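## Task

Set the spice jar, the glass jar and the specimen cup inside the gray tray, each standing upright.

## Robot and tools

Robot: two seven-joint arms, left_arm and right_arm, each ending in a vacuum tool whose rubber cup is 31 mm across at the rim. The cup point is the centre of that rim when nothing touches it; the cup opens along the cup point's +z axis. About 3 cm behind the rim the tool body widens to roughly 5 cm sideways, so leave room around it. Setting the cup's position and direction does not fix the elbow; big turns may swing it.

Frames. Scene frame: origin at table-top height, midway between the nominal arm bases; +z up, +x out over the table, left_arm on +y (not the image's left). Calibrated bases: left_arm at (-0.022, +0.372, 0) m, right_arm at (-0.020, -0.272, 0) m, both nearly unrotated. Every arm-related number (end_effector_position in metres, end_effector_quat_wxyz, Hand target, velocities, offsets) is in that arm's own base frame. Cameras and the table use the scene frame. Printed positions can be a few cm off, more at long reach.

Row layout (shared by execute_actions and move): one flat list of 14 numbers covering both arms, even if only one moves: left dx, dy, dz, rx, ry, rz, left suction, then the same seven for right. Each lies in [-1, 1]. The first six are an offset, not a pose: measured from that arm's Hand target as it stood when the action or move began, along that arm's base axes; 1.0 equals 0.6 m for dx/dy/dz and 180 degrees for the rotation vector rx, ry, rz (turning about the Hand target's position). A translation longer than 1.0 gets shortened. All zeros re-requests the current Hand target. Suction is a level, not an offset: 1 is full vacuum (about 55 kPa below ambient), fractions ask for less, 0.05 or below is off, and it stays as last sent, so resend the same value to leave it unchanged.

execute_actions(actions, cameras): actions is a list of actions; each action is a table of up to 15 rows, one per 1/30 s step, padded with its last row. Every row counts from the action's starting Hand target, not the previous row. Images come back only with an empty list or a cameras request (["all"], names, or []).

move(target, speed, blend, blocking, cameras): straight-line path of each cup point to target, one 14-number row or up to 15 rows; every row is an offset from the same starting Hand targets. speed in m/s, 0.002 to 0.5 (default 0.25), one value or one per row; turning is capped at twice that in rad/s and at 0.873 rad/s. blend in m rounds corners between listed targets (0 stops at each). Everything must finish within 10 s or it stops short. blocking=false returns after about 0.5 s while motion continues. Moves do not avoid obstacles or the other arm, and fast moves overshoot and hit harder. Suction changes in a later row take effect only on arrival there with arms at rest.

wait(seconds 0 to 10): lets time pass holding the last commands. stop(): brakes a running move. zoom_image(camera, region): camera is cam_head_left or cam_head_right, region [x0, y0, x1, y1] in pixels, at most 504 by 504, from the newest image. clear_fault(arm): needed to restart an arm after a reported torque fault. finished_scene(scene): ends the scene for good; after ending scene 1 make no further call in that reply.

Results: per-arm end_effector_position and quat, Hand target (your last command after clipping; next offsets count from it), joint positions, velocities (maybe 'within noise'), torques, flange force (tool weight removed, noisy, may say no reading), Tool commands, suction_measured and part_present (1 once vacuum reaches 0.50, 0 below 0.45), motor temperatures, and for move a 'move:' line: done (within 3 mm and 2 degrees), off_target, moving, held or fault, plus limits such as paced or held. done does not mean no contact. A cup point often stops short of its Hand target; waiting won't fix it, so send the remaining gap as an offset.

Orientation commands are clipped to within 32 degrees of the current measured orientation each step, so make big turns gradually.

Picking: switch suction on, then press the rim flat onto a smooth face of the object so it seals all around; edges, holes or seams leak. A good seal reads within about 0.15 of the commanded level. Under vacuum the cup shortens, so the object sits up to ~13 mm nearer the tool. To release: set the object down resting on the tray, switch suction off, let vacuum decay, then lift at least 20 mm, as the cup springs back and can nudge it. If the cup seals onto the table, turn suction off.

Avoid: pressing past contact (arms are stiff; a few mm presses hard), fast impacts, letting go of moving or raised objects, dropping anything or leaving it off the table, arms touching each other, long stretched or loaded holds (motors heat; 60 °C gives MOTOR HOT, 75 °C makes the arm sink for 30 to 60 s). A torque fault stops an arm until clear_fault. Joint limits include shoulder ±2.250, elbow ±2.580, wrist pitch ±2.100 rad. Random pushes can shift loose items.

Cameras: cam_head_left and cam_head_right, 672x504, on a stand behind the arms looking down at the table; calibration is given but may be slightly off.

Each tool is called after "Emit:" by a JSON object that holds its "fn" and its "kwargs".

## Session

Emit:
{"fn": "execute_actions", "kwargs": {"actions": []}}

Scene clock: 0.00 s.
left_arm: end_effector_position=(+0.6836, +0.0447, +0.2859) suction_measured=0.00 part_present=0 end_effector_quat_wxyz=(+0.190, +0.172, +0.919, -0.299) | right_arm: end_effector_position=(+0.2079, +0.0161, +0.2851) suction_measured=0.01 part_present=0 end_effector_quat_wxyz=(+0.042, +0.644, +0.730, +0.226)
Joint positions: left_arm=[-0.524 0.969 0.463 0.774 0.349 1.37 -3.834] | right_arm=[-0.168 -0.437 0.263 2.431 -0.279 0.809 1.947]
Joint velocities: within noise
Joint torques (N m): no reading
Motor temperatures (°C): left_arm=[36 31 30 32 41 45 44] | right_arm=[34 35 34 32 34 43 38]
Flange force (N): no reading
Hand target: left_arm +0.6836, +0.0447, +0.2859; +0.190, +0.172, +0.919, -0.299 | right_arm +0.2079, +0.0161, +0.2851; +0.042, +0.644, +0.730, +0.226
Tool commands: left_gripper/suction=+0.0 right_gripper/suction=+0.0

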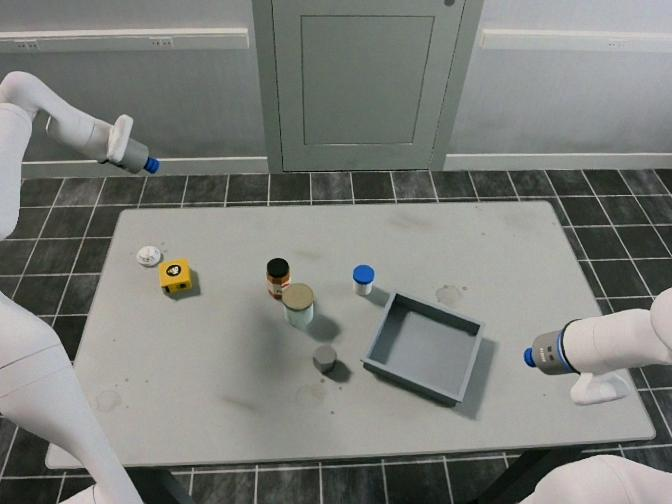

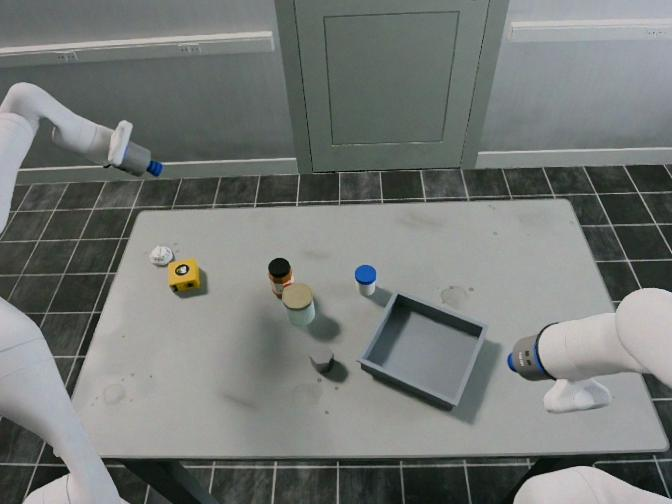

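Emit:
{"fn": "zoom_image", "kwargs": {"camera": "cam_head_left", "region": [240, 230, 400, 390]}}

Emit:
{"fn": "zoom_image", "kwargs": {"camera": "cam_head_right", "region": [240, 230, 500, 430]}}

Scaled by 3.150 from the camera's 672x504 image, which has a finer 960x720 frame.

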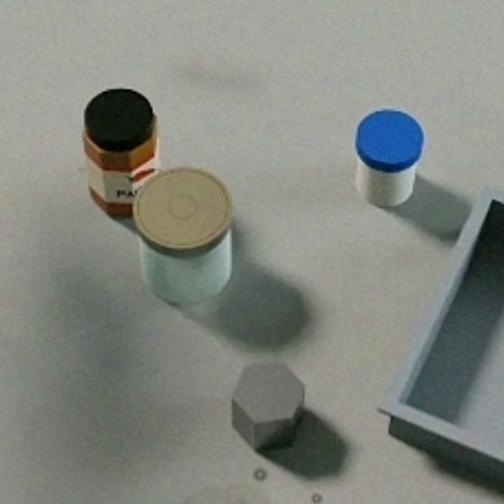

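Scaled by 1.938 from the camera's 672x504 image, which has a finer 960x720 frame.

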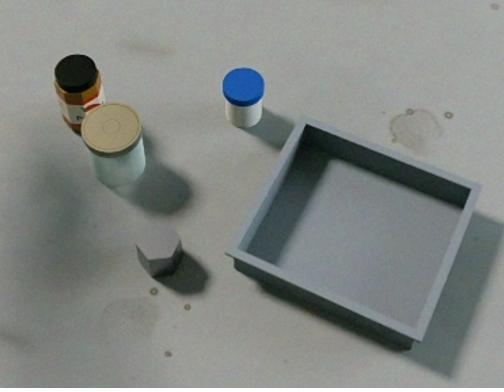

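Emit:
{"fn": "move", "kwargs": {"target": [0,0,0,0,0,0,0,0.562,0.345,-0.16,-0.091,0.1163,0,0], "cameras": ["all"]}}

Scene clock: 52.13 s.
left_arm: end_effector_position=(+0.6836, +0.0447, +0.2859) suction_measured=0.00 part_present=0 end_effector_quat_wxyz=(+0.190, +0.172, +0.919, -0.299) | right_arm: end_effector_position=(+0.5451, +0.2231, +0.1891) suction_measured=0.01 part_present=0 end_effector_quat_wxyz=(+0.000, +0.661, +0.750, +0.000)
Joint positions: left_arm=[-0.524 0.969 0.463 0.774 0.349 1.37 -3.834] | right_arm=[-0.451 0.784 0.042 1.171 -0.032 1.188 1.287]
Joint torques (N m): left_arm=[1.44 -20.49 2.33 -5.98 1.18 0.09 -0.2] | right_arm=[-0.66 -19.48 0.59 -5.97 -0.2 -0.1 0.08]
Flange force (N): left_arm=[-0.1 0.6 -2.4] | right_arm=[0.1 4.2 -1.0]
Hand target: left_arm +0.6836, +0.0447, +0.2859; +0.190, +0.172, +0.919, -0.299 | right_arm +0.5451, +0.2231, +0.1891; +0.000, +0.661, +0.750, +0.000
Off the commanded pose: left_arm 0.000 m, 0 deg | right_arm 0.000 m, 0 deg.
move: done

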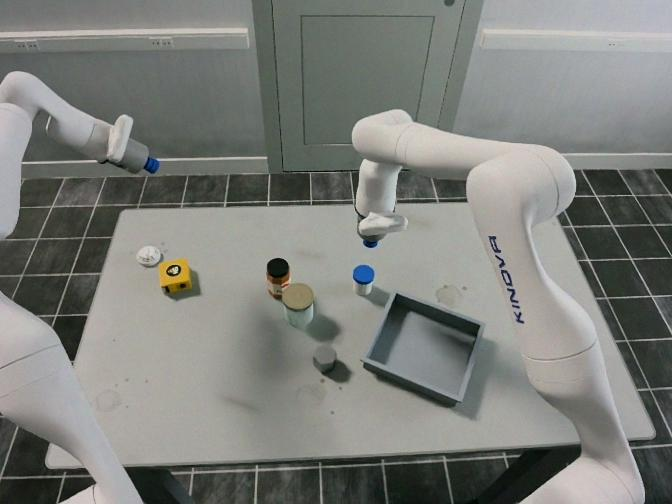

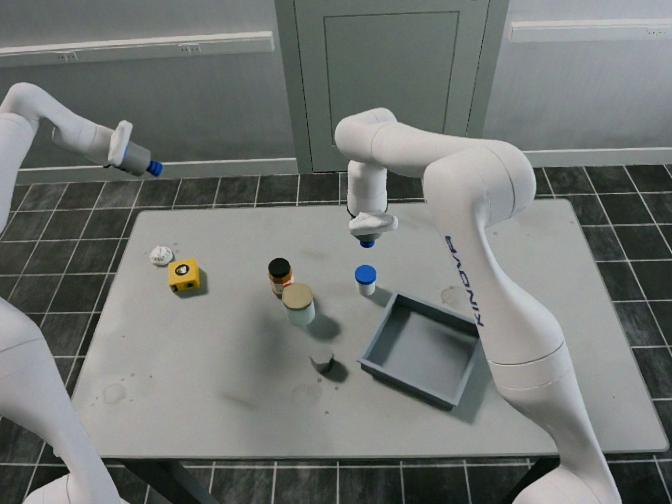

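Emit:
{"fn": "zoom_image", "kwargs": {"camera": "cam_head_left", "region": [320, 200, 420, 300]}}

Emit:
{"fn": "zoom_image", "kwargs": {"camera": "cam_head_right", "region": [320, 200, 420, 300]}}

Scaled by 5.040 from the camera's 672x504 image, which has a finer 960x720 frame.

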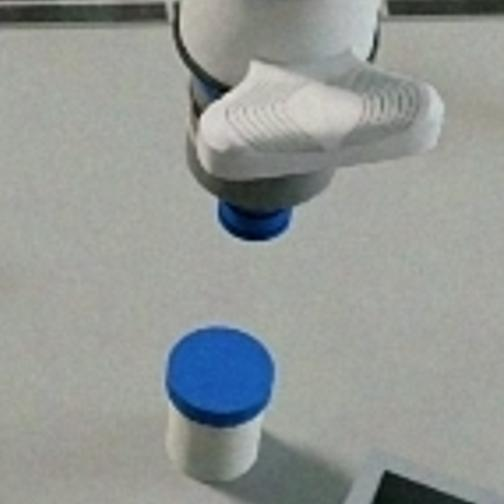

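Scaled by 5.040 from the camera's 672x504 image, which has a finer 960x720 frame.

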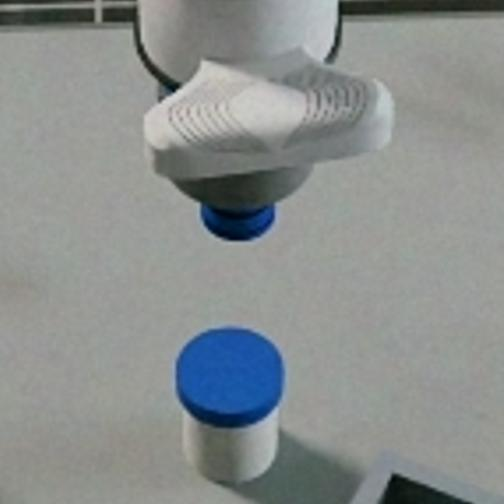

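Emit:
{"fn": "move", "kwargs": {"target": [0,0,0,0,0,0,0,0.0362,0.004,-0.182,0,0,0,0], "cameras": ["all"]}}

Emit:
{"fn": "zoom_image", "kwargs": {"camera": "cam_head_left", "region": [320, 220, 420, 320]}}

Emit:
{"fn": "zoom_image", "kwargs": {"camera": "cam_head_right", "region": [320, 220, 420, 320]}}

Scene clock: 72.50 s.
left_arm: end_effector_position=(+0.6836, +0.0447, +0.2859) suction_measured=0.00 part_present=0 end_effector_quat_wxyz=(+0.190, +0.172, +0.919, -0.299) | right_arm: end_effector_position=(+0.5668, +0.2255, +0.0800) suction_measured=0.01 part_present=0 end_effector_quat_wxyz=(+0.000, +0.661, +0.750, +0.000)
Joint positions: left_arm=[-0.524 0.969 0.463 0.774 0.349 1.37 -3.834] | right_arm=[-0.437 0.961 0.036 1.18 -0.035 1.001 1.299]
Joint torques (N m): left_arm=[1.44 -20.43 2.39 -5.98 1.23 0.09 -0.25] | right_arm=[-0.71 -20.93 0.67 -5.36 -0.22 -0.1 0.12]
Motor temperatures (°C): left_arm=[36 36 30 32 41 45 44] | right_arm=[34 36 34 33 34 43 38]
Flange force (N): left_arm=[-0.1 0.5 -2.5] | right_arm=[0.0 4.3 -0.2]
Hand target: left_arm +0.6836, +0.0447, +0.2859; +0.190, +0.172, +0.919, -0.299 | right_arm +0.5668, +0.2255, +0.0799; +0.000, +0.661, +0.750, +0.000
Off the commanded pose: left_arm 0.000 m, 0 deg | right_arm 0.000 m, 0 deg.
move: done

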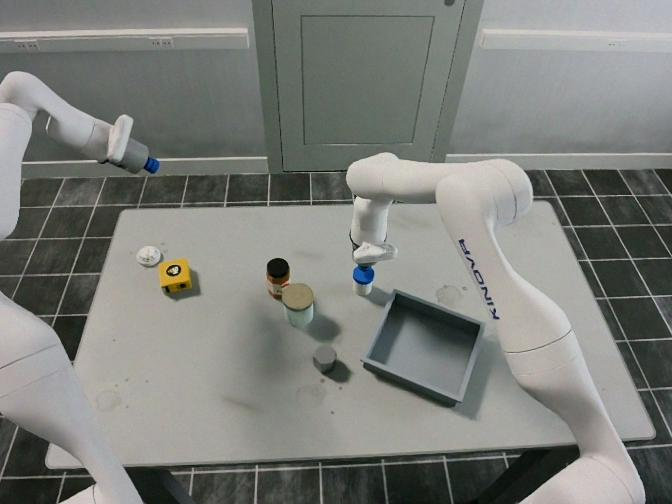

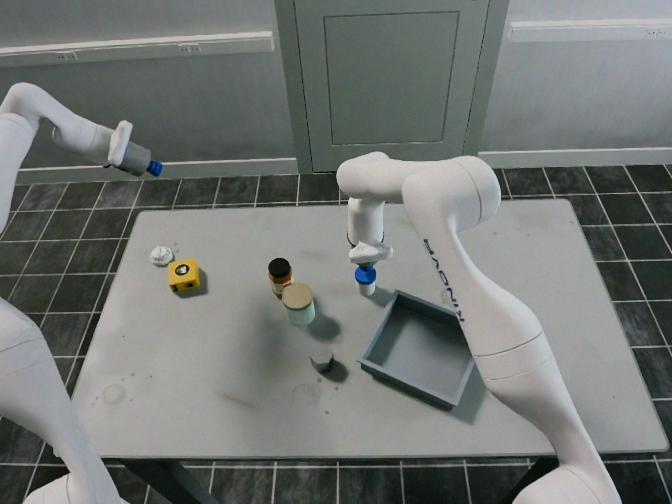

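Scaled by 5.040 from the camera's 672x504 image, which has a finer 960x720 frame.

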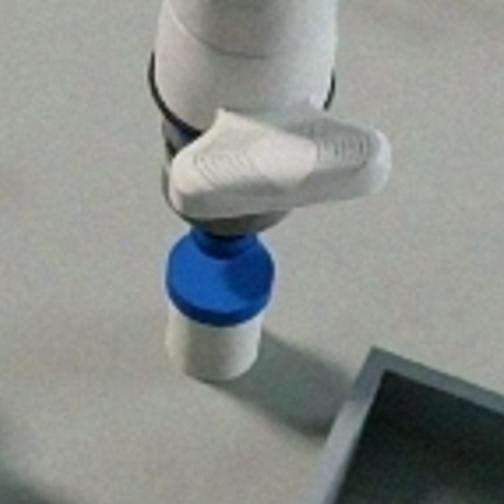

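Scaled by 5.040 from the camera's 672x504 image, which has a finer 960x720 frame.

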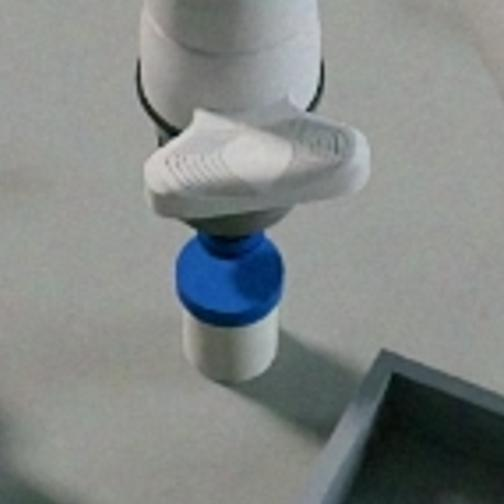

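Emit:
{"fn": "move", "kwargs": {"target": [0,0,0,0,0,0,0,0,0.0033,-0.04,0,0,0,1], "speed": 0.04}}

Scene clock: 79.80 s.
left_arm: end_effector_position=(+0.6836, +0.0447, +0.2859) suction_measured=0.00 part_present=0 end_effector_quat_wxyz=(+0.190, +0.172, +0.919, -0.299) | right_arm: end_effector_position=(+0.5668, +0.2275, +0.0559) suction_measured=0.40 part_present=0 end_effector_quat_wxyz=(+0.000, +0.661, +0.750, +0.000)
Joint positions: left_arm=[-0.524 0.969 0.463 0.774 0.349 1.37 -3.834] | right_arm=[-0.439 0.997 0.034 1.188 -0.035 0.957 1.297]
Joint torques (N m): left_arm=[1.49 -20.47 2.34 -6.02 1.22 0.06 -0.21] | right_arm=[-0.75 -21.35 0.63 -5.27 -0.16 -0.1 0.09]
Flange force (N): left_arm=[0.1 0.5 -2.5] | right_arm=[0.0 4.4 0.4]
Hand target: left_arm +0.6836, +0.0447, +0.2859; +0.190, +0.172, +0.919, -0.299 | right_arm +0.5668, +0.2275, +0.0559; +0.000, +0.661, +0.750, +0.000
Off the commanded pose: left_arm 0.000 m, 0 deg | right_arm 0.000 m, 0 deg.
move: done

Vacuum building; wait.

Emit:
{"fn": "wait", "kwargs": {"seconds": 0.7}}

Scene clock: 85.37 s.
left_arm: end_effector_position=(+0.6836, +0.0447, +0.2859) suction_measured=0.00 part_present=0 end_effector_quat_wxyz=(+0.190, +0.172, +0.919, -0.299) | right_arm: end_effector_position=(+0.5668, +0.2275, +0.0559) suction_measured=0.99 part_present=1 end_effector_quat_wxyz=(+0.000, +0.661, +0.750, +0.000)
Joint positions: left_arm=[-0.524 0.969 0.463 0.774 0.349 1.37 -3.834] | right_arm=[-0.439 0.997 0.034 1.188 -0.035 0.957 1.297]
Joint torques (N m): left_arm=[1.46 -20.37 2.28 -6.05 1.22 0.11 -0.23] | right_arm=[-0.7 -21.23 0.66 -5.3 -0.22 -0.06 0.12]
Flange force (N): left_arm=[0.6 0.0 -2.4] | right_arm=[0.0 3.9 0.3]
Hand target: left_arm +0.6836, +0.0447, +0.2859; +0.190, +0.172, +0.919, -0.299 | right_arm +0.5668, +0.2275, +0.0559; +0.000, +0.661, +0.750, +0.000
Tool commands: left_gripper/suction=+0.0 right_gripper/suction=+1.0
Off the commanded pose: left_arm 0.000 m, 0 deg | right_arm 0.000 m, 0 deg.
wait: 0.70 s; at rest from the start

Emit:
{"fn": "move", "kwargs": {"target": [[0,0,0,0,0,0,0,0,0,0.173,0,0,0,1],[0,0,0,0,0,0,0,-0.4222,-0.215,0.173,0,0,0,1],[0,0,0,0,0,0,0,-0.4222,-0.215,0.05,0,0,0,1]], "blend": [0.03,0.03,0], "speed": [0.15,0.2,0.15], "cameras": ["all"]}}

Emit:
{"fn": "zoom_image", "kwargs": {"camera": "cam_head_left", "region": [340, 260, 500, 420]}}

Emit:
{"fn": "zoom_image", "kwargs": {"camera": "cam_head_right", "region": [340, 260, 500, 420]}}

Scene clock: 113.30 s.
left_arm: end_effector_position=(+0.6836, +0.0447, +0.2859) suction_measured=0.00 part_present=0 end_effector_quat_wxyz=(+0.190, +0.172, +0.919, -0.299) | right_arm: end_effector_position=(+0.3135, +0.0985, +0.0859) suction_measured=0.99 part_present=1 end_effector_quat_wxyz=(+0.000, +0.661, +0.750, +0.000)
Joint positions: left_arm=[-0.524 0.969 0.463 0.774 0.349 1.37 -3.834] | right_arm=[-0.395 0.51 0.019 2.232 -0.024 0.4 1.34]
Joint torques (N m): left_arm=[1.53 -20.46 2.31 -5.93 1.19 0.12 -0.19] | right_arm=[-0.76 -11.59 0.37 -2.17 -0.2 -0.13 0.13]
Flange force (N): left_arm=[0.0 0.7 -2.5] | right_arm=[-1.8 2.8 -0.6]
Hand target: left_arm +0.6836, +0.0447, +0.2859; +0.190, +0.172, +0.919, -0.299 | right_arm +0.3135, +0.0985, +0.0859; +0.000, +0.661, +0.750, +0.000
Off the commanded pose: left_arm 0.000 m, 0 deg | right_arm 0.000 m, 0 deg.
move: done

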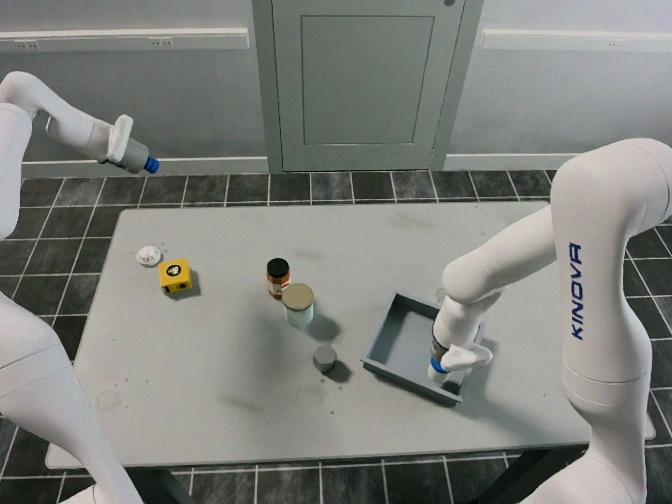

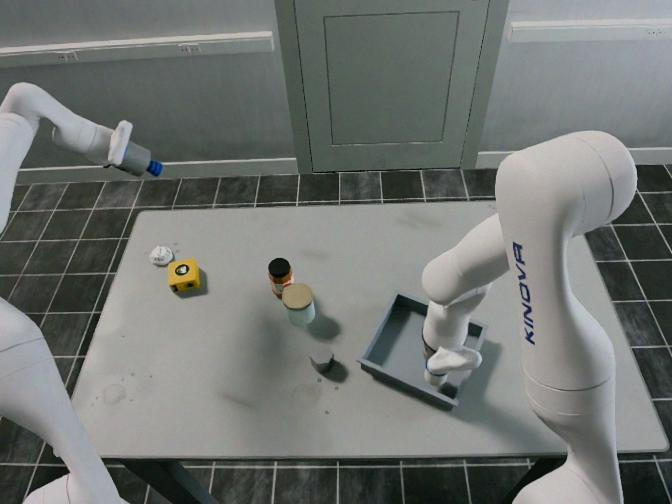

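Scaled by 3.150 from the camera's 672x504 image, which has a finer 960x720 frame.

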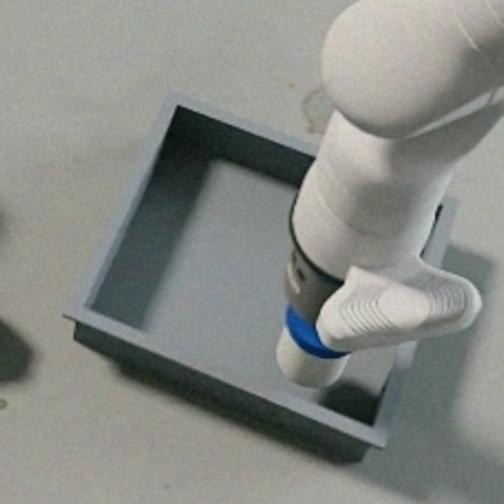

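Scaled by 3.150 from the camera's 672x504 image, which has a finer 960x720 frame.

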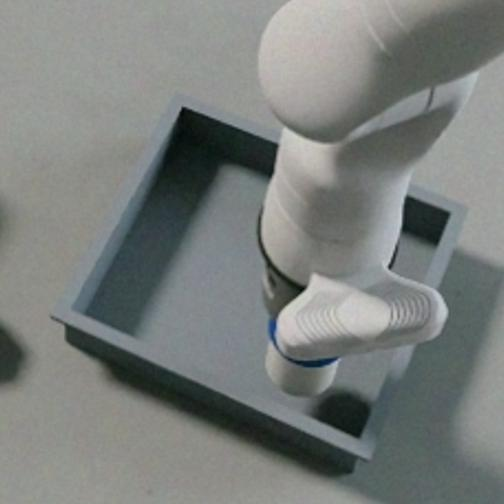

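Emit:
{"fn": "move", "kwargs": {"target": [0,0,0,0,0,0,0,0.008,-0.002,-0.033,0,0,0,1], "speed": 0.06, "cameras": ["cam_head_left"]}}

Emit:
{"fn": "zoom_image", "kwargs": {"camera": "cam_head_left", "region": [340, 260, 500, 420]}}

Scene clock: 121.37 s.
left_arm: end_effector_position=(+0.6836, +0.0447, +0.2859) suction_measured=0.00 part_present=0 end_effector_quat_wxyz=(+0.190, +0.172, +0.919, -0.299) | right_arm: end_effector_position=(+0.3183, +0.0973, +0.0661) suction_measured=0.98 part_present=1 end_effector_quat_wxyz=(+0.000, +0.661, +0.750, +0.000)
Joint positions: left_arm=[-0.524 0.969 0.463 0.774 0.349 1.37 -3.834] | right_arm=[-0.383 0.571 0.015 2.232 -0.024 0.34 1.349]
Joint torques (N m): left_arm=[1.41 -20.4 2.36 -5.99 1.19 0.08 -0.21] | right_arm=[-0.76 -12.13 0.33 -1.72 -0.13 -0.15 0.09]
Flange force (N): left_arm=[0.0 0.4 -2.5] | right_arm=[-1.9 3.0 -0.5]
Hand target: left_arm +0.6836, +0.0447, +0.2859; +0.190, +0.172, +0.919, -0.299 | right_arm +0.3183, +0.0973, +0.0661; +0.000, +0.661, +0.750, +0.000
Off the commanded pose: left_arm 0.000 m, 0 deg | right_arm 0.000 m, 0 deg.
move: done
Images, in order (width x height): cam_head_left 672x504.

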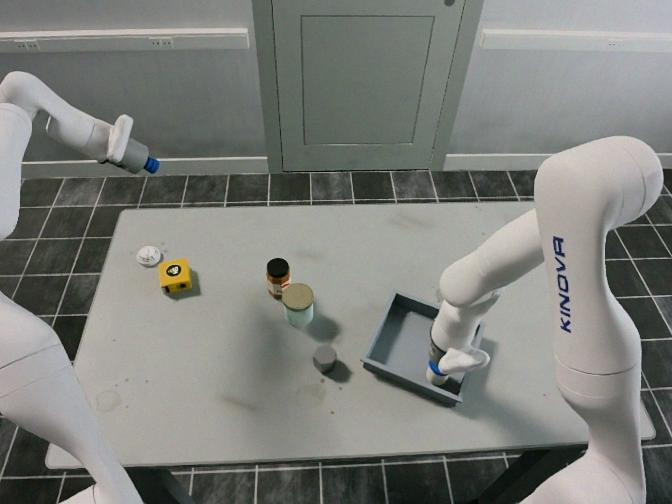

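Scaled by 3.150 from the camera's 672x504 image, which has a finer 960x720 frame.

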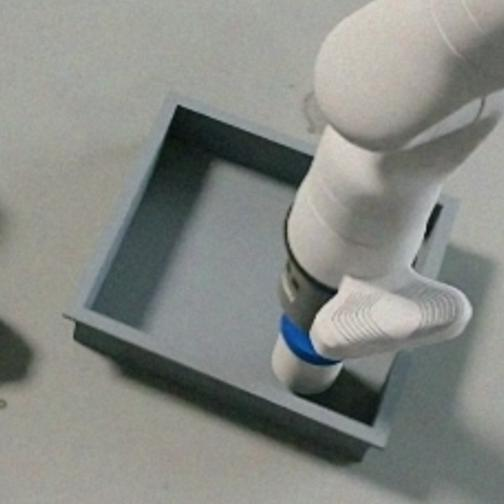

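Emit:
{"fn": "move", "kwargs": {"target": [0,0,0,0,0,0,0,0,0,-0.0135,0,0,0,1], "speed": 0.03}}

Scene clock: 124.70 s.
left_arm: end_effector_position=(+0.6836, +0.0447, +0.2859) suction_measured=0.00 part_present=0 end_effector_quat_wxyz=(+0.190, +0.172, +0.919, -0.299) | right_arm: end_effector_position=(+0.3183, +0.0973, +0.0580) suction_measured=0.99 part_present=1 end_effector_quat_wxyz=(+0.000, +0.661, +0.750, +0.000)
Joint positions: left_arm=[-0.524 0.969 0.463 0.774 0.349 1.37 -3.834] | right_arm=[-0.382 0.594 0.014 2.236 -0.024 0.313 1.349]
Joint torques (N m): left_arm=[1.49 -20.44 2.37 -5.98 1.19 0.09 -0.2] | right_arm=[-0.71 -12.26 0.35 -1.54 -0.19 -0.09 0.08]
Flange force (N): left_arm=[0.1 0.5 -2.5] | right_arm=[-1.9 2.8 -0.3]
Hand target: left_arm +0.6836, +0.0447, +0.2859; +0.190, +0.172, +0.919, -0.299 | right_arm +0.3183, +0.0973, +0.0580; +0.000, +0.661, +0.750, +0.000
Off the commanded pose: left_arm 0.000 m, 0 deg | right_arm 0.000 m, 0 deg.
move: done

Emit:
{"fn": "move", "kwargs": {"target": [0,0,0,0,0,0,0,0,0,-0.0083,0,0,0,1], "speed": 0.03, "cameras": ["cam_head_left"]}}

Emit:
{"fn": "zoom_image", "kwargs": {"camera": "cam_head_left", "region": [400, 340, 480, 420]}}

Scene clock: 129.60 s.
left_arm: end_effector_position=(+0.6836, +0.0447, +0.2859) suction_measured=0.00 part_present=0 end_effector_quat_wxyz=(+0.190, +0.172, +0.919, -0.299) | right_arm: end_effector_position=(+0.3183, +0.0973, +0.0530) suction_measured=0.99 part_present=1 end_effector_quat_wxyz=(+0.000, +0.661, +0.750, +0.000)
Joint positions: left_arm=[-0.524 0.969 0.463 0.774 0.349 1.37 -3.834] | right_arm=[-0.381 0.608 0.013 2.238 -0.024 0.296 1.349]
Joint torques (N m): left_arm=[1.45 -20.4 2.35 -6.04 1.25 0.1 -0.17] | right_arm=[-0.79 -12.35 0.33 -1.45 -0.21 -0.08 0.16]
Flange force (N): left_arm=[0.5 0.2 -2.4] | right_arm=[-2.0 2.8 -0.3]
Hand target: left_arm +0.6836, +0.0447, +0.2859; +0.190, +0.172, +0.919, -0.299 | right_arm +0.3183, +0.0973, +0.0530; +0.000, +0.661, +0.750, +0.000
Off the commanded pose: left_arm 0.000 m, 0 deg | right_arm 0.000 m, 0 deg.
move: done
Images, in order (width x height): cam_head_left 672x504.

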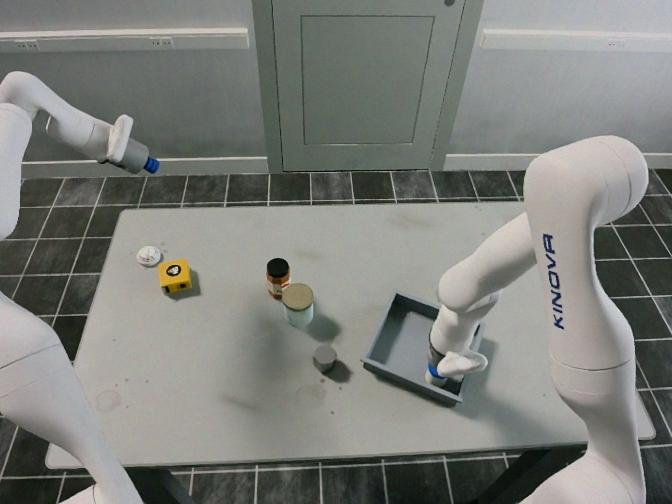

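Scaled by 6.300 from the camera's 672x504 image, which has a finer 960x720 frame.

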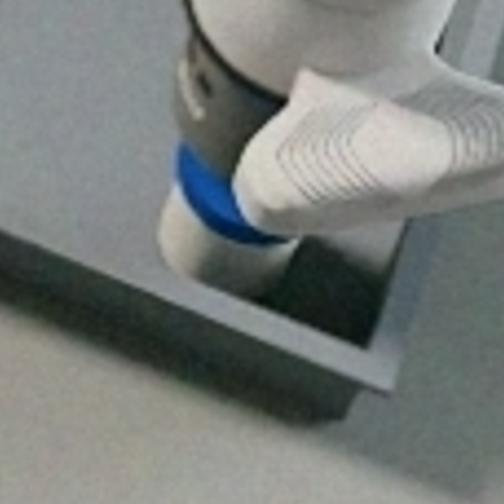

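Emit:
{"fn": "move", "kwargs": {"target": [0,0,0,0,0,0,0,0,0,-0.0075,0,0,0,1], "speed": 0.03}}

Scene clock: 134.43 s.
left_arm: end_effector_position=(+0.6836, +0.0447, +0.2859) suction_measured=0.00 part_present=0 end_effector_quat_wxyz=(+0.190, +0.172, +0.919, -0.299) | right_arm: end_effector_position=(+0.3183, +0.0973, +0.0486) suction_measured=0.96 part_present=1 end_effector_quat_wxyz=(+0.000, +0.661, +0.750, +0.000)
Joint positions: left_arm=[-0.524 0.969 0.463 0.774 0.349 1.37 -3.834] | right_arm=[-0.38 0.621 0.012 2.24 -0.024 0.281 1.349]
Joint torques (N m): left_arm=[1.46 -20.5 2.31 -6.02 1.23 0.04 -0.18] | right_arm=[-0.97 1.67 -0.19 0.37 -0.23 -1.22 0.14]
Flange force (N): left_arm=[0.0 0.6 -2.5] | right_arm=[-3.2 -0.7 -45.7]
Hand target: left_arm +0.6836, +0.0447, +0.2859; +0.190, +0.172, +0.919, -0.299 | right_arm +0.3183, +0.0973, +0.0485; +0.000, +0.661, +0.750, +0.000
Off the commanded pose: left_arm 0.000 m, 0 deg | right_arm 0.000 m, 0 deg.
move: done

Emit:
{"fn": "move", "kwargs": {"target": [0,0,0,0,0,0,0,0,0,0.003,0,0,0,1], "speed": 0.03}}

Emit:
{"fn": "execute_actions", "kwargs": {"actions": [[[0,0,0,0,0,0,0,0,0,0,0,0,0,0]]]}}

Emit:
{"fn": "wait", "kwargs": {"seconds": 1}}

Scene clock: 139.87 s.
left_arm: end_effector_position=(+0.6836, +0.0447, +0.2859) suction_measured=0.00 part_present=0 end_effector_quat_wxyz=(+0.190, +0.172, +0.919, -0.299) | right_arm: end_effector_position=(+0.3183, +0.0973, +0.0503) suction_measured=0.98 part_present=1 end_effector_quat_wxyz=(+0.000, +0.661, +0.750, +0.000)
Joint positions: left_arm=[-0.524 0.969 0.463 0.774 0.349 1.37 -3.834] | right_arm=[-0.381 0.616 0.012 2.239 -0.024 0.287 1.349]
Joint torques (N m): left_arm=[1.47 -20.4 2.31 -6.04 1.19 0.07 -0.2] | right_arm=[-0.73 -12.45 0.39 -1.34 -0.17 -0.1 0.11]
Flange force (N): left_arm=[0.4 0.2 -2.5] | right_arm=[-1.9 3.0 -0.2]
Hand target: left_arm +0.6836, +0.0447, +0.2859; +0.190, +0.172, +0.919, -0.299 | right_arm +0.3183, +0.0973, +0.0503; +0.000, +0.661, +0.750, +0.000
Off the commanded pose: left_arm 0.000 m, 0 deg | right_arm 0.000 m, 0 deg.
move: done

Scene clock: 140.57 s.
left_arm: end_effector_position=(+0.6836, +0.0447, +0.2859) suction_measured=0.00 part_present=0 end_effector_quat_wxyz=(+0.190, +0.172, +0.919, -0.299) | right_arm: end_effector_position=(+0.3183, +0.0973, +0.0503) suction_measured=0.01 part_present=0 end_effector_quat_wxyz=(+0.000, +0.661, +0.750, +0.000)
Joint positions: left_arm=[-0.524 0.969 0.463 0.774 0.349 1.37 -3.834] | right_arm=[-0.381 0.616 0.012 2.239 -0.024 0.287 1.349]
Joint torques (N m): left_arm=[1.46 -20.43 2.32 -6.01 1.2 0.05 -0.21] | right_arm=[-0.77 -9.16 0.24 -0.9 -0.18 -0.34 0.11]
Hand target: left_arm +0.6836, +0.0447, +0.2859; +0.190, +0.172, +0.919, -0.299 | right_arm +0.3183, +0.0973, +0.0503; +0.000, +0.661, +0.750, +0.000
Off the commanded pose: left_arm 0.000 m, 0 deg | right_arm 0.000 m, 0 deg.
Step readings (end_effector_position of left_arm | right_arm):
0: (+0.6836, +0.0447, +0.2859) | (+0.3183, +0.0973, +0.0503)
1: (+0.6836, +0.0447, +0.2859) | (+0.3183, +0.0973, +0.0503)
2: (+0.6836, +0.0447, +0.2859) | (+0.3184, +0.0973, +0.0504)
4: (+0.6836, +0.0447, +0.2859) | (+0.3184, +0.0973, +0.0504)
8: (+0.6836, +0.0447, +0.2859) | (+0.3184, +0.0973, +0.0504)
15: (+0.6836, +0.0447, +0.2859) | (+0.3183, +0.0973, +0.0503)

Scene clock: 141.57 s.
left_arm: end_effector_position=(+0.6836, +0.0447, +0.2859) suction_measured=0.00 part_present=0 end_effector_quat_wxyz=(+0.190, +0.172, +0.919, -0.299) | right_arm: end_effector_position=(+0.3183, +0.0973, +0.0503) suction_measured=0.01 part_present=0 end_effector_quat_wxyz=(+0.000, +0.661, +0.750, +0.000)
Joint positions: left_arm=[-0.524 0.969 0.463 0.774 0.349 1.37 -3.834] | right_arm=[-0.381 0.616 0.012 2.239 -0.024 0.287 1.349]
Joint torques (N m): left_arm=[1.46 -20.46 2.37 -5.99 1.24 0.09 -0.21] | right_arm=[-0.76 -9.16 0.24 -0.87 -0.18 -0.3 0.11]
Flange force (N): left_arm=[0.0 0.5 -2.5] | right_arm=[-2.1 2.2 -10.6]
Hand target: left_arm +0.6836, +0.0447, +0.2859; +0.190, +0.172, +0.919, -0.299 | right_arm +0.3183, +0.0973, +0.0503; +0.000, +0.661, +0.750, +0.000
Tool commands: left_gripper/suction=+0.0 right_gripper/suction=+0.0
Off the commanded pose: left_arm 0.000 m, 0 deg | right_arm 0.000 m, 0 deg.
wait: 1.00 s; at rest by 0.17 s

Emit:
{"fn": "move", "kwargs": {"target": [[0,0,0,0,0,0,0,0,0,0.2,0,0,0,0],[0,0,0,0,0,0,0,0.297,0.472,0.2,0,0,0,0],[0,0,0,0,0,0,0,0.297,0.472,0.088,0,0,0,0]], "blend": [0.03,0.03,0], "speed": [0.15,0.25,0.15], "cameras": ["all"]}}

Emit:
{"fn": "zoom_image", "kwargs": {"camera": "cam_head_left", "region": [250, 240, 350, 340]}}

Emit:
{"fn": "zoom_image", "kwargs": {"camera": "cam_head_right", "region": [250, 240, 350, 340]}}

Scene clock: 153.37 s.
left_arm: end_effector_position=(+0.6836, +0.0447, +0.2859) suction_measured=0.00 part_present=0 end_effector_quat_wxyz=(+0.190, +0.172, +0.919, -0.299) | right_arm: end_effector_position=(+0.4965, +0.3805, +0.1032) suction_measured=0.01 part_present=0 end_effector_quat_wxyz=(+0.000, +0.661, +0.750, +0.000)
Joint positions: left_arm=[-0.524 0.969 0.463 0.774 0.349 1.37 -3.834] | right_arm=[-0.699 0.966 0.012 1.083 -0.011 1.093 1.009]
Joint torques (N m): left_arm=[1.47 -20.47 2.3 -5.96 1.2 0.09 -0.2] | right_arm=[-0.74 -21.35 0.45 -5.66 -0.22 -0.11 0.12]
Flange force (N): left_arm=[-0.1 0.6 -2.5] | right_arm=[1.5 4.7 -0.4]
Hand target: left_arm +0.6836, +0.0447, +0.2859; +0.190, +0.172, +0.919, -0.299 | right_arm +0.4965, +0.3805, +0.1031; +0.000, +0.661, +0.750, +0.000
Off the commanded pose: left_arm 0.000 m, 0 deg | right_arm 0.000 m, 0 deg.
move: done

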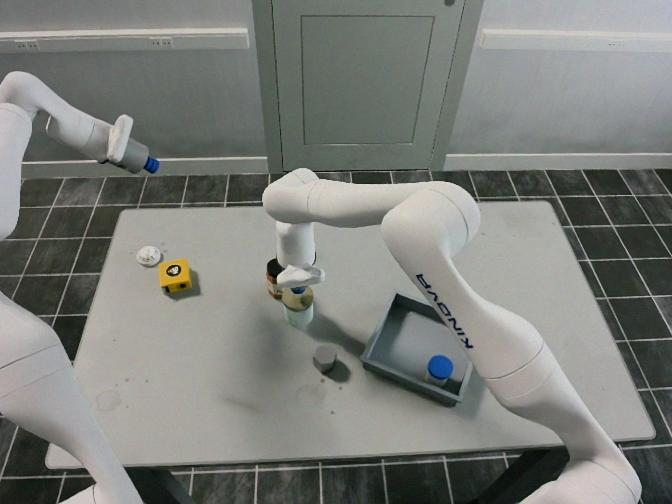

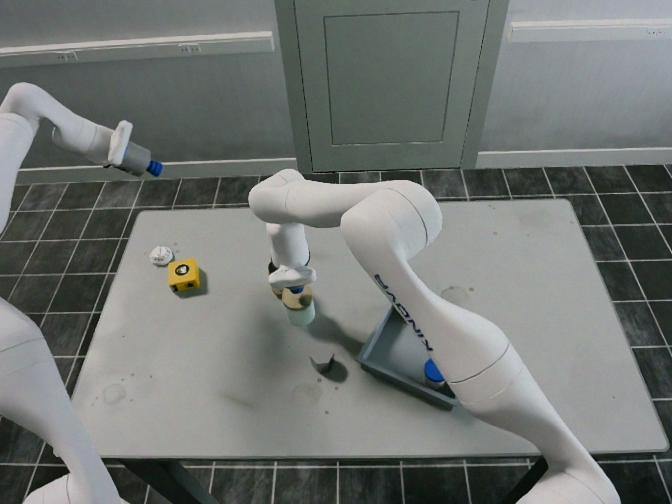

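Scaled by 5.040 from the camera's 672x504 image, which has a finer 960x720 frame.

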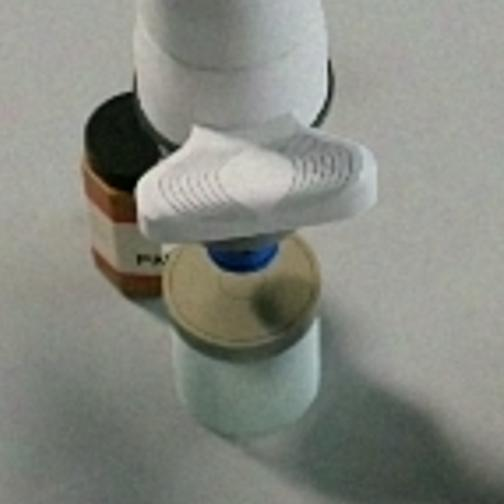

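Scaled by 5.040 from the camera's 672x504 image, which has a finer 960x720 frame.

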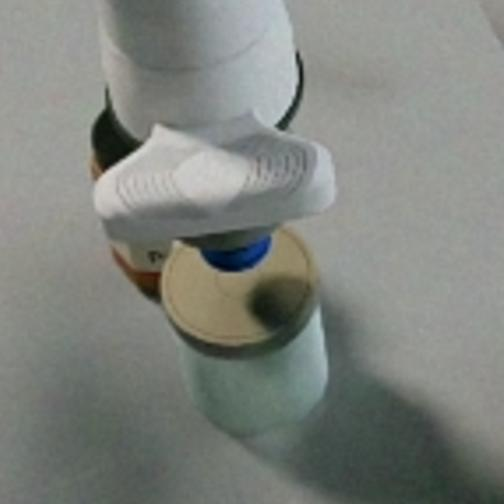

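Emit:
{"fn": "move", "kwargs": {"target": [0,0,0,0,0,0,0,0,0,-0.0517,0,0,0,1], "speed": 0.05}}

Emit:
{"fn": "wait", "kwargs": {"seconds": 0.8}}

Scene clock: 165.80 s.
left_arm: end_effector_position=(+0.6836, +0.0447, +0.2859) suction_measured=0.00 part_present=0 end_effector_quat_wxyz=(+0.190, +0.172, +0.919, -0.299) | right_arm: end_effector_position=(+0.4965, +0.3804, +0.0721) suction_measured=0.43 part_present=0 end_effector_quat_wxyz=(+0.000, +0.661, +0.750, +0.000)
Joint positions: left_arm=[-0.524 0.969 0.463 0.774 0.349 1.37 -3.834] | right_arm=[-0.698 1.006 0.01 1.104 -0.01 1.032 1.009]
Joint torques (N m): left_arm=[1.49 -20.46 2.32 -5.98 1.21 0.08 -0.19] | right_arm=[-0.72 -22.6 0.5 -5.98 -0.2 -0.11 0.11]
Motor temperatures (°C): left_arm=[36 41 30 32 41 45 44] | right_arm=[34 37 34 33 34 43 38]
Flange force (N): left_arm=[0.0 0.6 -2.5] | right_arm=[1.3 4.2 1.6]
Hand target: left_arm +0.6836, +0.0447, +0.2859; +0.190, +0.172, +0.919, -0.299 | right_arm +0.4965, +0.3805, +0.0721; +0.000, +0.661, +0.750, +0.000
Off the commanded pose: left_arm 0.000 m, 0 deg | right_arm 0.000 m, 0 deg.
move: done

Scene clock: 166.60 s.
left_arm: end_effector_position=(+0.6836, +0.0447, +0.2859) suction_measured=0.00 part_present=0 end_effector_quat_wxyz=(+0.190, +0.172, +0.919, -0.299) | right_arm: end_effector_position=(+0.4965, +0.3805, +0.0721) suction_measured=0.99 part_present=1 end_effector_quat_wxyz=(+0.000, +0.661, +0.750, +0.000)
Joint positions: left_arm=[-0.524 0.969 0.463 0.774 0.349 1.37 -3.834] | right_arm=[-0.698 1.006 0.01 1.104 -0.01 1.032 1.009]
Joint torques (N m): left_arm=[1.46 -20.42 2.3 -6 1.21 0.07 -0.23] | right_arm=[-0.73 -22.64 0.46 -6.01 -0.19 -0.09 0.1]
Flange force (N): left_arm=[0.0 0.4 -2.5] | right_arm=[1.2 4.1 1.7]
Hand target: left_arm +0.6836, +0.0447, +0.2859; +0.190, +0.172, +0.919, -0.299 | right_arm +0.4965, +0.3805, +0.0721; +0.000, +0.661, +0.750, +0.000
Tool commands: left_gripper/suction=+0.0 right_gripper/suction=+1.0
Off the commanded pose: left_arm 0.000 m, 0 deg | right_arm 0.000 m, 0 deg.
wait: 0.80 s; at rest by 0.17 s

Emit:
{"fn": "move", "kwargs": {"target": [[0,0,0,0,0,0,0,0,0,0.1967,0,0,0,1],[0,0,0,0,0,0,0,-0.1705,-0.5377,0.1967,0,0,0,1],[0,0,0,0,0,0,0,-0.1705,-0.5377,0.03,0,0,0,1]], "blend": [0.03,0.03,0], "speed": [0.15,0.2,0.12], "cameras": ["all"]}}

Emit:
{"fn": "zoom_image", "kwargs": {"camera": "cam_head_left", "region": [350, 270, 500, 420]}}

Scene clock: 182.43 s.
left_arm: end_effector_position=(+0.6836, +0.0447, +0.2859) suction_measured=0.00 part_present=0 end_effector_quat_wxyz=(+0.190, +0.172, +0.919, -0.299) | right_arm: end_effector_position=(+0.3942, +0.0579, +0.0901) suction_measured=1.00 part_present=1 end_effector_quat_wxyz=(+0.000, +0.661, +0.750, +0.000)
Joint positions: left_arm=[-0.524 0.969 0.463 0.774 0.349 1.37 -3.834] | right_arm=[-0.228 0.589 0.028 2.004 -0.029 0.549 1.516]
Joint torques (N m): left_arm=[1.41 -20.43 2.38 -6 1.17 0.09 -0.18] | right_arm=[-0.76 -14.33 0.41 -3.36 -0.14 -0.14 0.14]
Flange force (N): left_arm=[0.1 0.4 -2.4] | right_arm=[-1.7 2.5 1.0]
Hand target: left_arm +0.6836, +0.0447, +0.2859; +0.190, +0.172, +0.919, -0.299 | right_arm +0.3942, +0.0579, +0.0901; +0.000, +0.661, +0.750, +0.000
Off the commanded pose: left_arm 0.000 m, 0 deg | right_arm 0.000 m, 0 deg.
move: done

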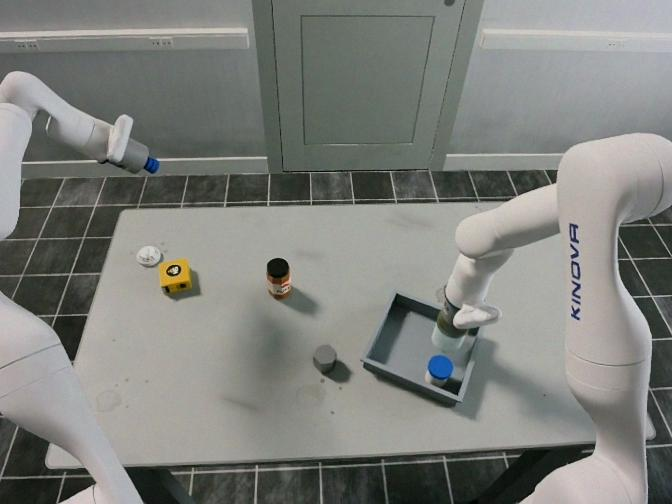

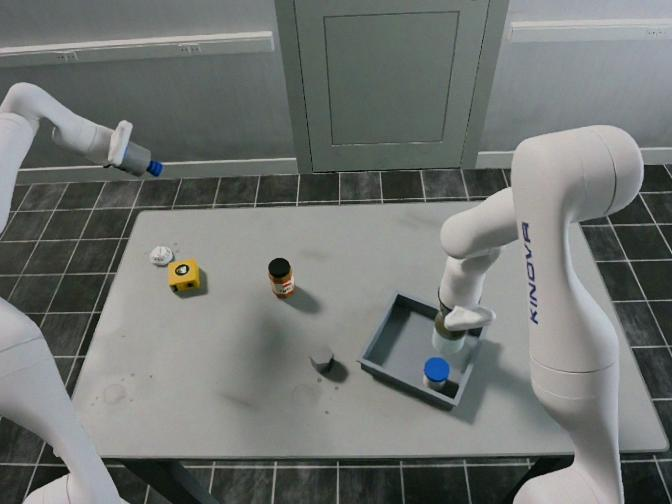

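Scaled by 3.360 from the camera's 672x504 image, which has a finer 960x720 frame.

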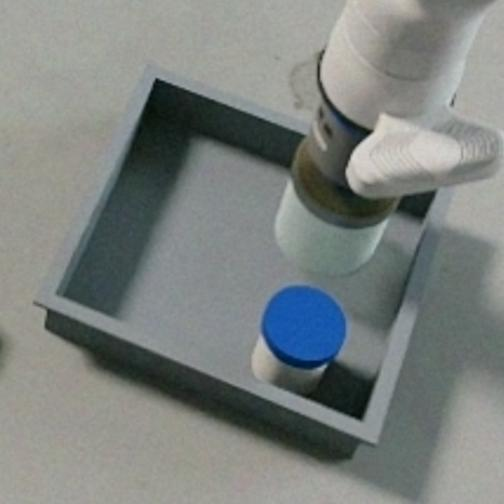

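Emit:
{"fn": "move", "kwargs": {"target": [0,0,0,0,0,0,0,0,0,-0.0377,0,0,0,1], "speed": 0.05}}

Emit:
{"fn": "move", "kwargs": {"target": [0,0,0,0,0,0,0,0,0,-0.0025,0,0,0,1], "speed": 0.02}}

Scene clock: 189.03 s.
left_arm: end_effector_position=(+0.6836, +0.0447, +0.2859) suction_measured=0.00 part_present=0 end_effector_quat_wxyz=(+0.190, +0.172, +0.919, -0.299) | right_arm: end_effector_position=(+0.3942, +0.0579, +0.0675) suction_measured=0.98 part_present=1 end_effector_quat_wxyz=(+0.000, +0.661, +0.750, +0.000)
Joint positions: left_arm=[-0.524 0.969 0.463 0.774 0.349 1.37 -3.834] | right_arm=[-0.226 0.641 0.024 2.018 -0.031 0.484 1.517]
Joint torques (N m): left_arm=[1.46 -20.43 2.37 -5.97 1.18 0.1 -0.17] | right_arm=[-0.73 -14.59 0.45 -2.84 -0.17 -0.08 0.1]
Flange force (N): left_arm=[0.1 0.5 -2.5] | right_arm=[-1.8 2.6 1.0]
Hand target: left_arm +0.6836, +0.0447, +0.2859; +0.190, +0.172, +0.919, -0.299 | right_arm +0.3942, +0.0579, +0.0675; +0.000, +0.661, +0.750, +0.000
Off the commanded pose: left_arm 0.000 m, 0 deg | right_arm 0.000 m, 0 deg.
move: done

Scene clock: 189.73 s.
left_arm: end_effector_position=(+0.6836, +0.0447, +0.2859) suction_measured=0.00 part_present=0 end_effector_quat_wxyz=(+0.190, +0.172, +0.919, -0.299) | right_arm: end_effector_position=(+0.3942, +0.0579, +0.0660) suction_measured=0.99 part_present=1 end_effector_quat_wxyz=(+0.000, +0.661, +0.750, +0.000)
Joint positions: left_arm=[-0.524 0.969 0.463 0.774 0.349 1.37 -3.834] | right_arm=[-0.226 0.644 0.024 2.018 -0.031 0.48 1.517]
Joint torques (N m): left_arm=[1.47 -20.43 2.34 -6.02 1.19 0.11 -0.21] | right_arm=[-0.94 -0.74 -0.05 -1.83 -0.24 -2.4 0.13]
Flange force (N): left_arm=[0.4 0.3 -2.4] | right_arm=[-2.5 -6.1 -38.5]
Hand target: left_arm +0.6836, +0.0447, +0.2859; +0.190, +0.172, +0.919, -0.299 | right_arm +0.3942, +0.0579, +0.0660; +0.000, +0.661, +0.750, +0.000
Off the commanded pose: left_arm 0.000 m, 0 deg | right_arm 0.000 m, 0 deg.
move: done

Emit:
{"fn": "move", "kwargs": {"target": [0,0,0,0,0,0,0,0,0,0.002,0,0,0,1], "speed": 0.02}}

Emit:
{"fn": "execute_actions", "kwargs": {"actions": [[[0,0,0,0,0,0,0,0,0,0,0,0,0,0]],[[0,0,0,0,0,0,0,0,0,0,0,0,0,0]]]}}

Emit:
{"fn": "move", "kwargs": {"target": [[0,0,0,0,0,0,0,0,0,0.2,0,0,0,0],[0,0,0,0,0,0,0,0.3038,0.6075,0.2,0,0,0,0],[0,0,0,0,0,0,0,0.3038,0.6075,0.0963,0,0,0,0]], "blend": [0.03,0.03,0], "speed": [0.12,0.25,0.15], "cameras": ["all"]}}

Emit:
{"fn": "zoom_image", "kwargs": {"camera": "cam_head_left", "region": [230, 210, 330, 310]}}

Emit:
{"fn": "zoom_image", "kwargs": {"camera": "cam_head_right", "region": [230, 210, 330, 310]}}

Scene clock: 198.10 s.
left_arm: end_effector_position=(+0.6836, +0.0447, +0.2859) suction_measured=0.00 part_present=0 end_effector_quat_wxyz=(+0.190, +0.172, +0.919, -0.299) | right_arm: end_effector_position=(+0.3942, +0.0579, +0.0672) suction_measured=1.00 part_present=1 end_effector_quat_wxyz=(+0.000, +0.661, +0.750, +0.000)
Joint positions: left_arm=[-0.524 0.969 0.463 0.774 0.349 1.37 -3.834] | right_arm=[-0.226 0.642 0.024 2.018 -0.031 0.483 1.517]
Joint torques (N m): left_arm=[1.46 -20.46 2.31 -6 1.2 0.12 -0.21] | right_arm=[-0.74 -14.4 0.41 -2.87 -0.17 -0.23 0.13]
Flange force (N): left_arm=[0.2 0.4 -2.4] | right_arm=[-1.8 2.6 0.1]
Hand target: left_arm +0.6836, +0.0447, +0.2859; +0.190, +0.172, +0.919, -0.299 | right_arm +0.3942, +0.0579, +0.0672; +0.000, +0.661, +0.750, +0.000
Off the commanded pose: left_arm 0.000 m, 0 deg | right_arm 0.000 m, 0 deg.
move: done

Scene clock: 199.30 s.
left_arm: end_effector_position=(+0.6836, +0.0447, +0.2859) suction_measured=0.00 part_present=0 end_effector_quat_wxyz=(+0.190, +0.172, +0.919, -0.299) | right_arm: end_effector_position=(+0.3942, +0.0579, +0.0672) suction_measured=0.01 part_present=0 end_effector_quat_wxyz=(+0.000, +0.661, +0.750, +0.000)
Joint positions: left_arm=[-0.524 0.969 0.463 0.774 0.349 1.37 -3.834] | right_arm=[-0.226 0.642 0.024 2.018 -0.031 0.483 1.517]
Joint torques (N m): left_arm=[1.52 -20.41 2.32 -6.03 1.2 0.09 -0.21] | right_arm=[-0.88 -10.22 0.14 -2.08 -0.2 -0.6 0.11]
Hand target: left_arm +0.6836, +0.0447, +0.2859; +0.190, +0.172, +0.919, -0.299 | right_arm +0.3942, +0.0579, +0.0672; +0.000, +0.661, +0.750, +0.000
Off the commanded pose: left_arm 0.000 m, 0 deg | right_arm 0.000 m, 0 deg.
Step readings (end_effector_position of left_arm | right_arm):
0: (+0.6836, +0.0447, +0.2859) | (+0.3942, +0.0579, +0.0672)
1: (+0.6836, +0.0447, +0.2859) | (+0.3942, +0.0579, +0.0672)
2: (+0.6836, +0.0447, +0.2859) | (+0.3943, +0.0579, +0.0673)
4: (+0.6836, +0.0447, +0.2859) | (+0.3943, +0.0579, +0.0673)
8: (+0.6836, +0.0447, +0.2859) | (+0.3943, +0.0579, +0.0673)
15: (+0.6836, +0.0447, +0.2859) | (+0.3942, +0.0579, +0.0672)
16: (+0.6836, +0.0447, +0.2859) | (+0.3942, +0.0579, +0.0672)
17: (+0.6836, +0.0447, +0.2859) | (+0.3942, +0.0579, +0.0672)
19: (+0.6836, +0.0447, +0.2859) | (+0.3942, +0.0579, +0.0672)
23: (+0.6836, +0.0447, +0.2859) | (+0.3942, +0.0579, +0.0672)
30: (+0.6836, +0.0447, +0.2859) | (+0.3942, +0.0579, +0.0672)

Scene clock: 202.70 s.
left_arm: end_effector_position=(+0.6836, +0.0447, +0.2859) suction_measured=0.00 part_present=0 end_effector_quat_wxyz=(+0.190, +0.172, +0.919, -0.299) | right_arm: end_effector_position=(+0.5765, +0.4224, +0.1251) suction_measured=0.01 part_present=0 end_effector_quat_wxyz=(+0.000, +0.661, +0.750, +0.000)
Joint positions: left_arm=[-0.524 0.969 0.463 0.774 0.349 1.37 -3.834] | right_arm=[-0.671 1.258 0.025 0.356 -0.024 1.529 1.034]
Joint torques (N m): left_arm=[1.45 -20.44 2.38 -6.06 1.23 0.07 -0.23] | right_arm=[-0.69 -24.57 0.52 -6.55 -0.21 -0.09 0.14]
Flange force (N): left_arm=[0.3 0.3 -2.4] | right_arm=no reading
Hand target: left_arm +0.6836, +0.0447, +0.2859; +0.190, +0.172, +0.919, -0.299 | right_arm +0.5765, +0.4224, +0.1250; +0.000, +0.661, +0.750, +0.000
Off the commanded pose: left_arm 0.000 m, 0 deg | right_arm 0.000 m, 0 deg.
move: done

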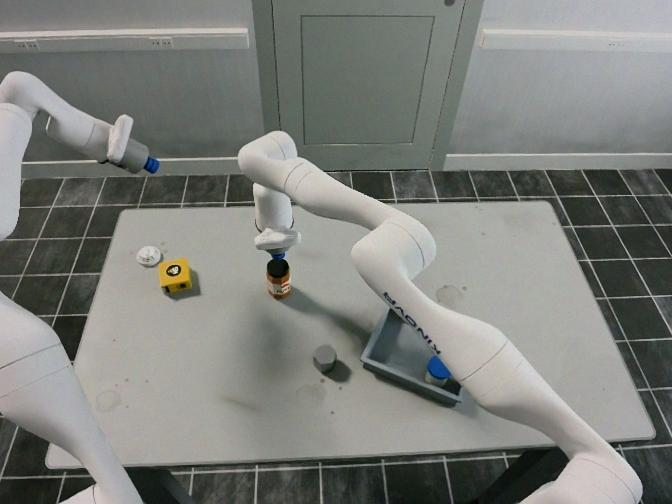

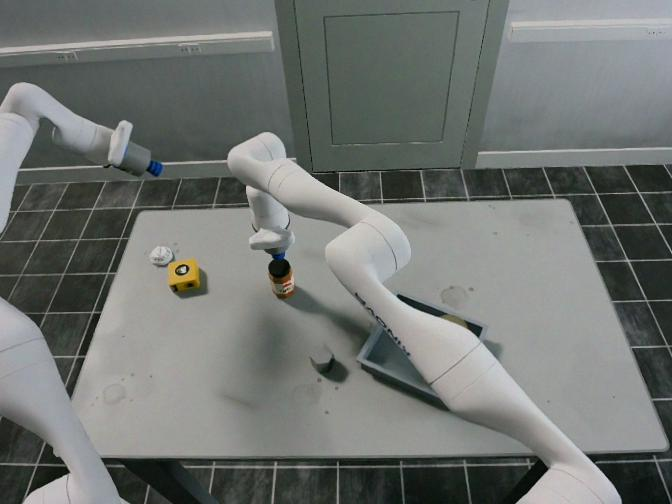

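Scaled by 5.040 from the camera's 672x504 image, which has a finer 960x720 frame.

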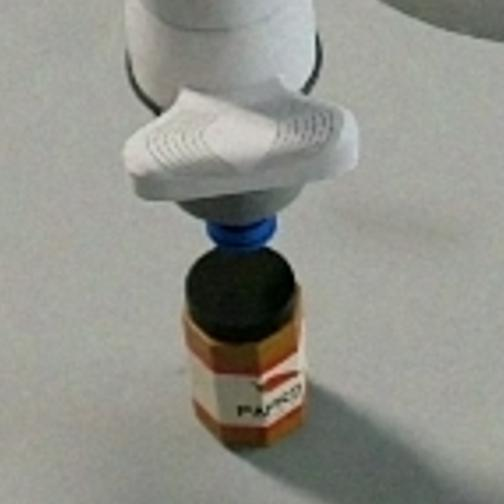

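Scaled by 5.040 from the camera's 672x504 image, which has a finer 960x720 frame.

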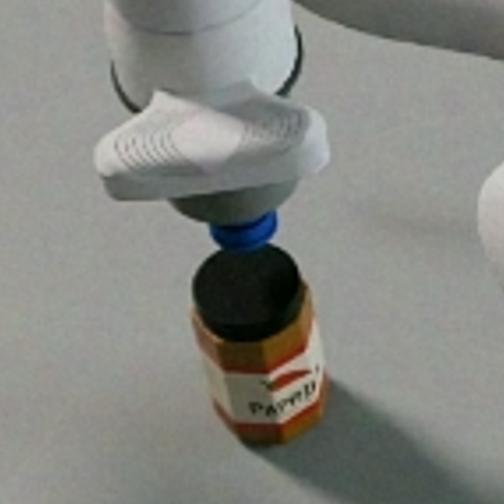

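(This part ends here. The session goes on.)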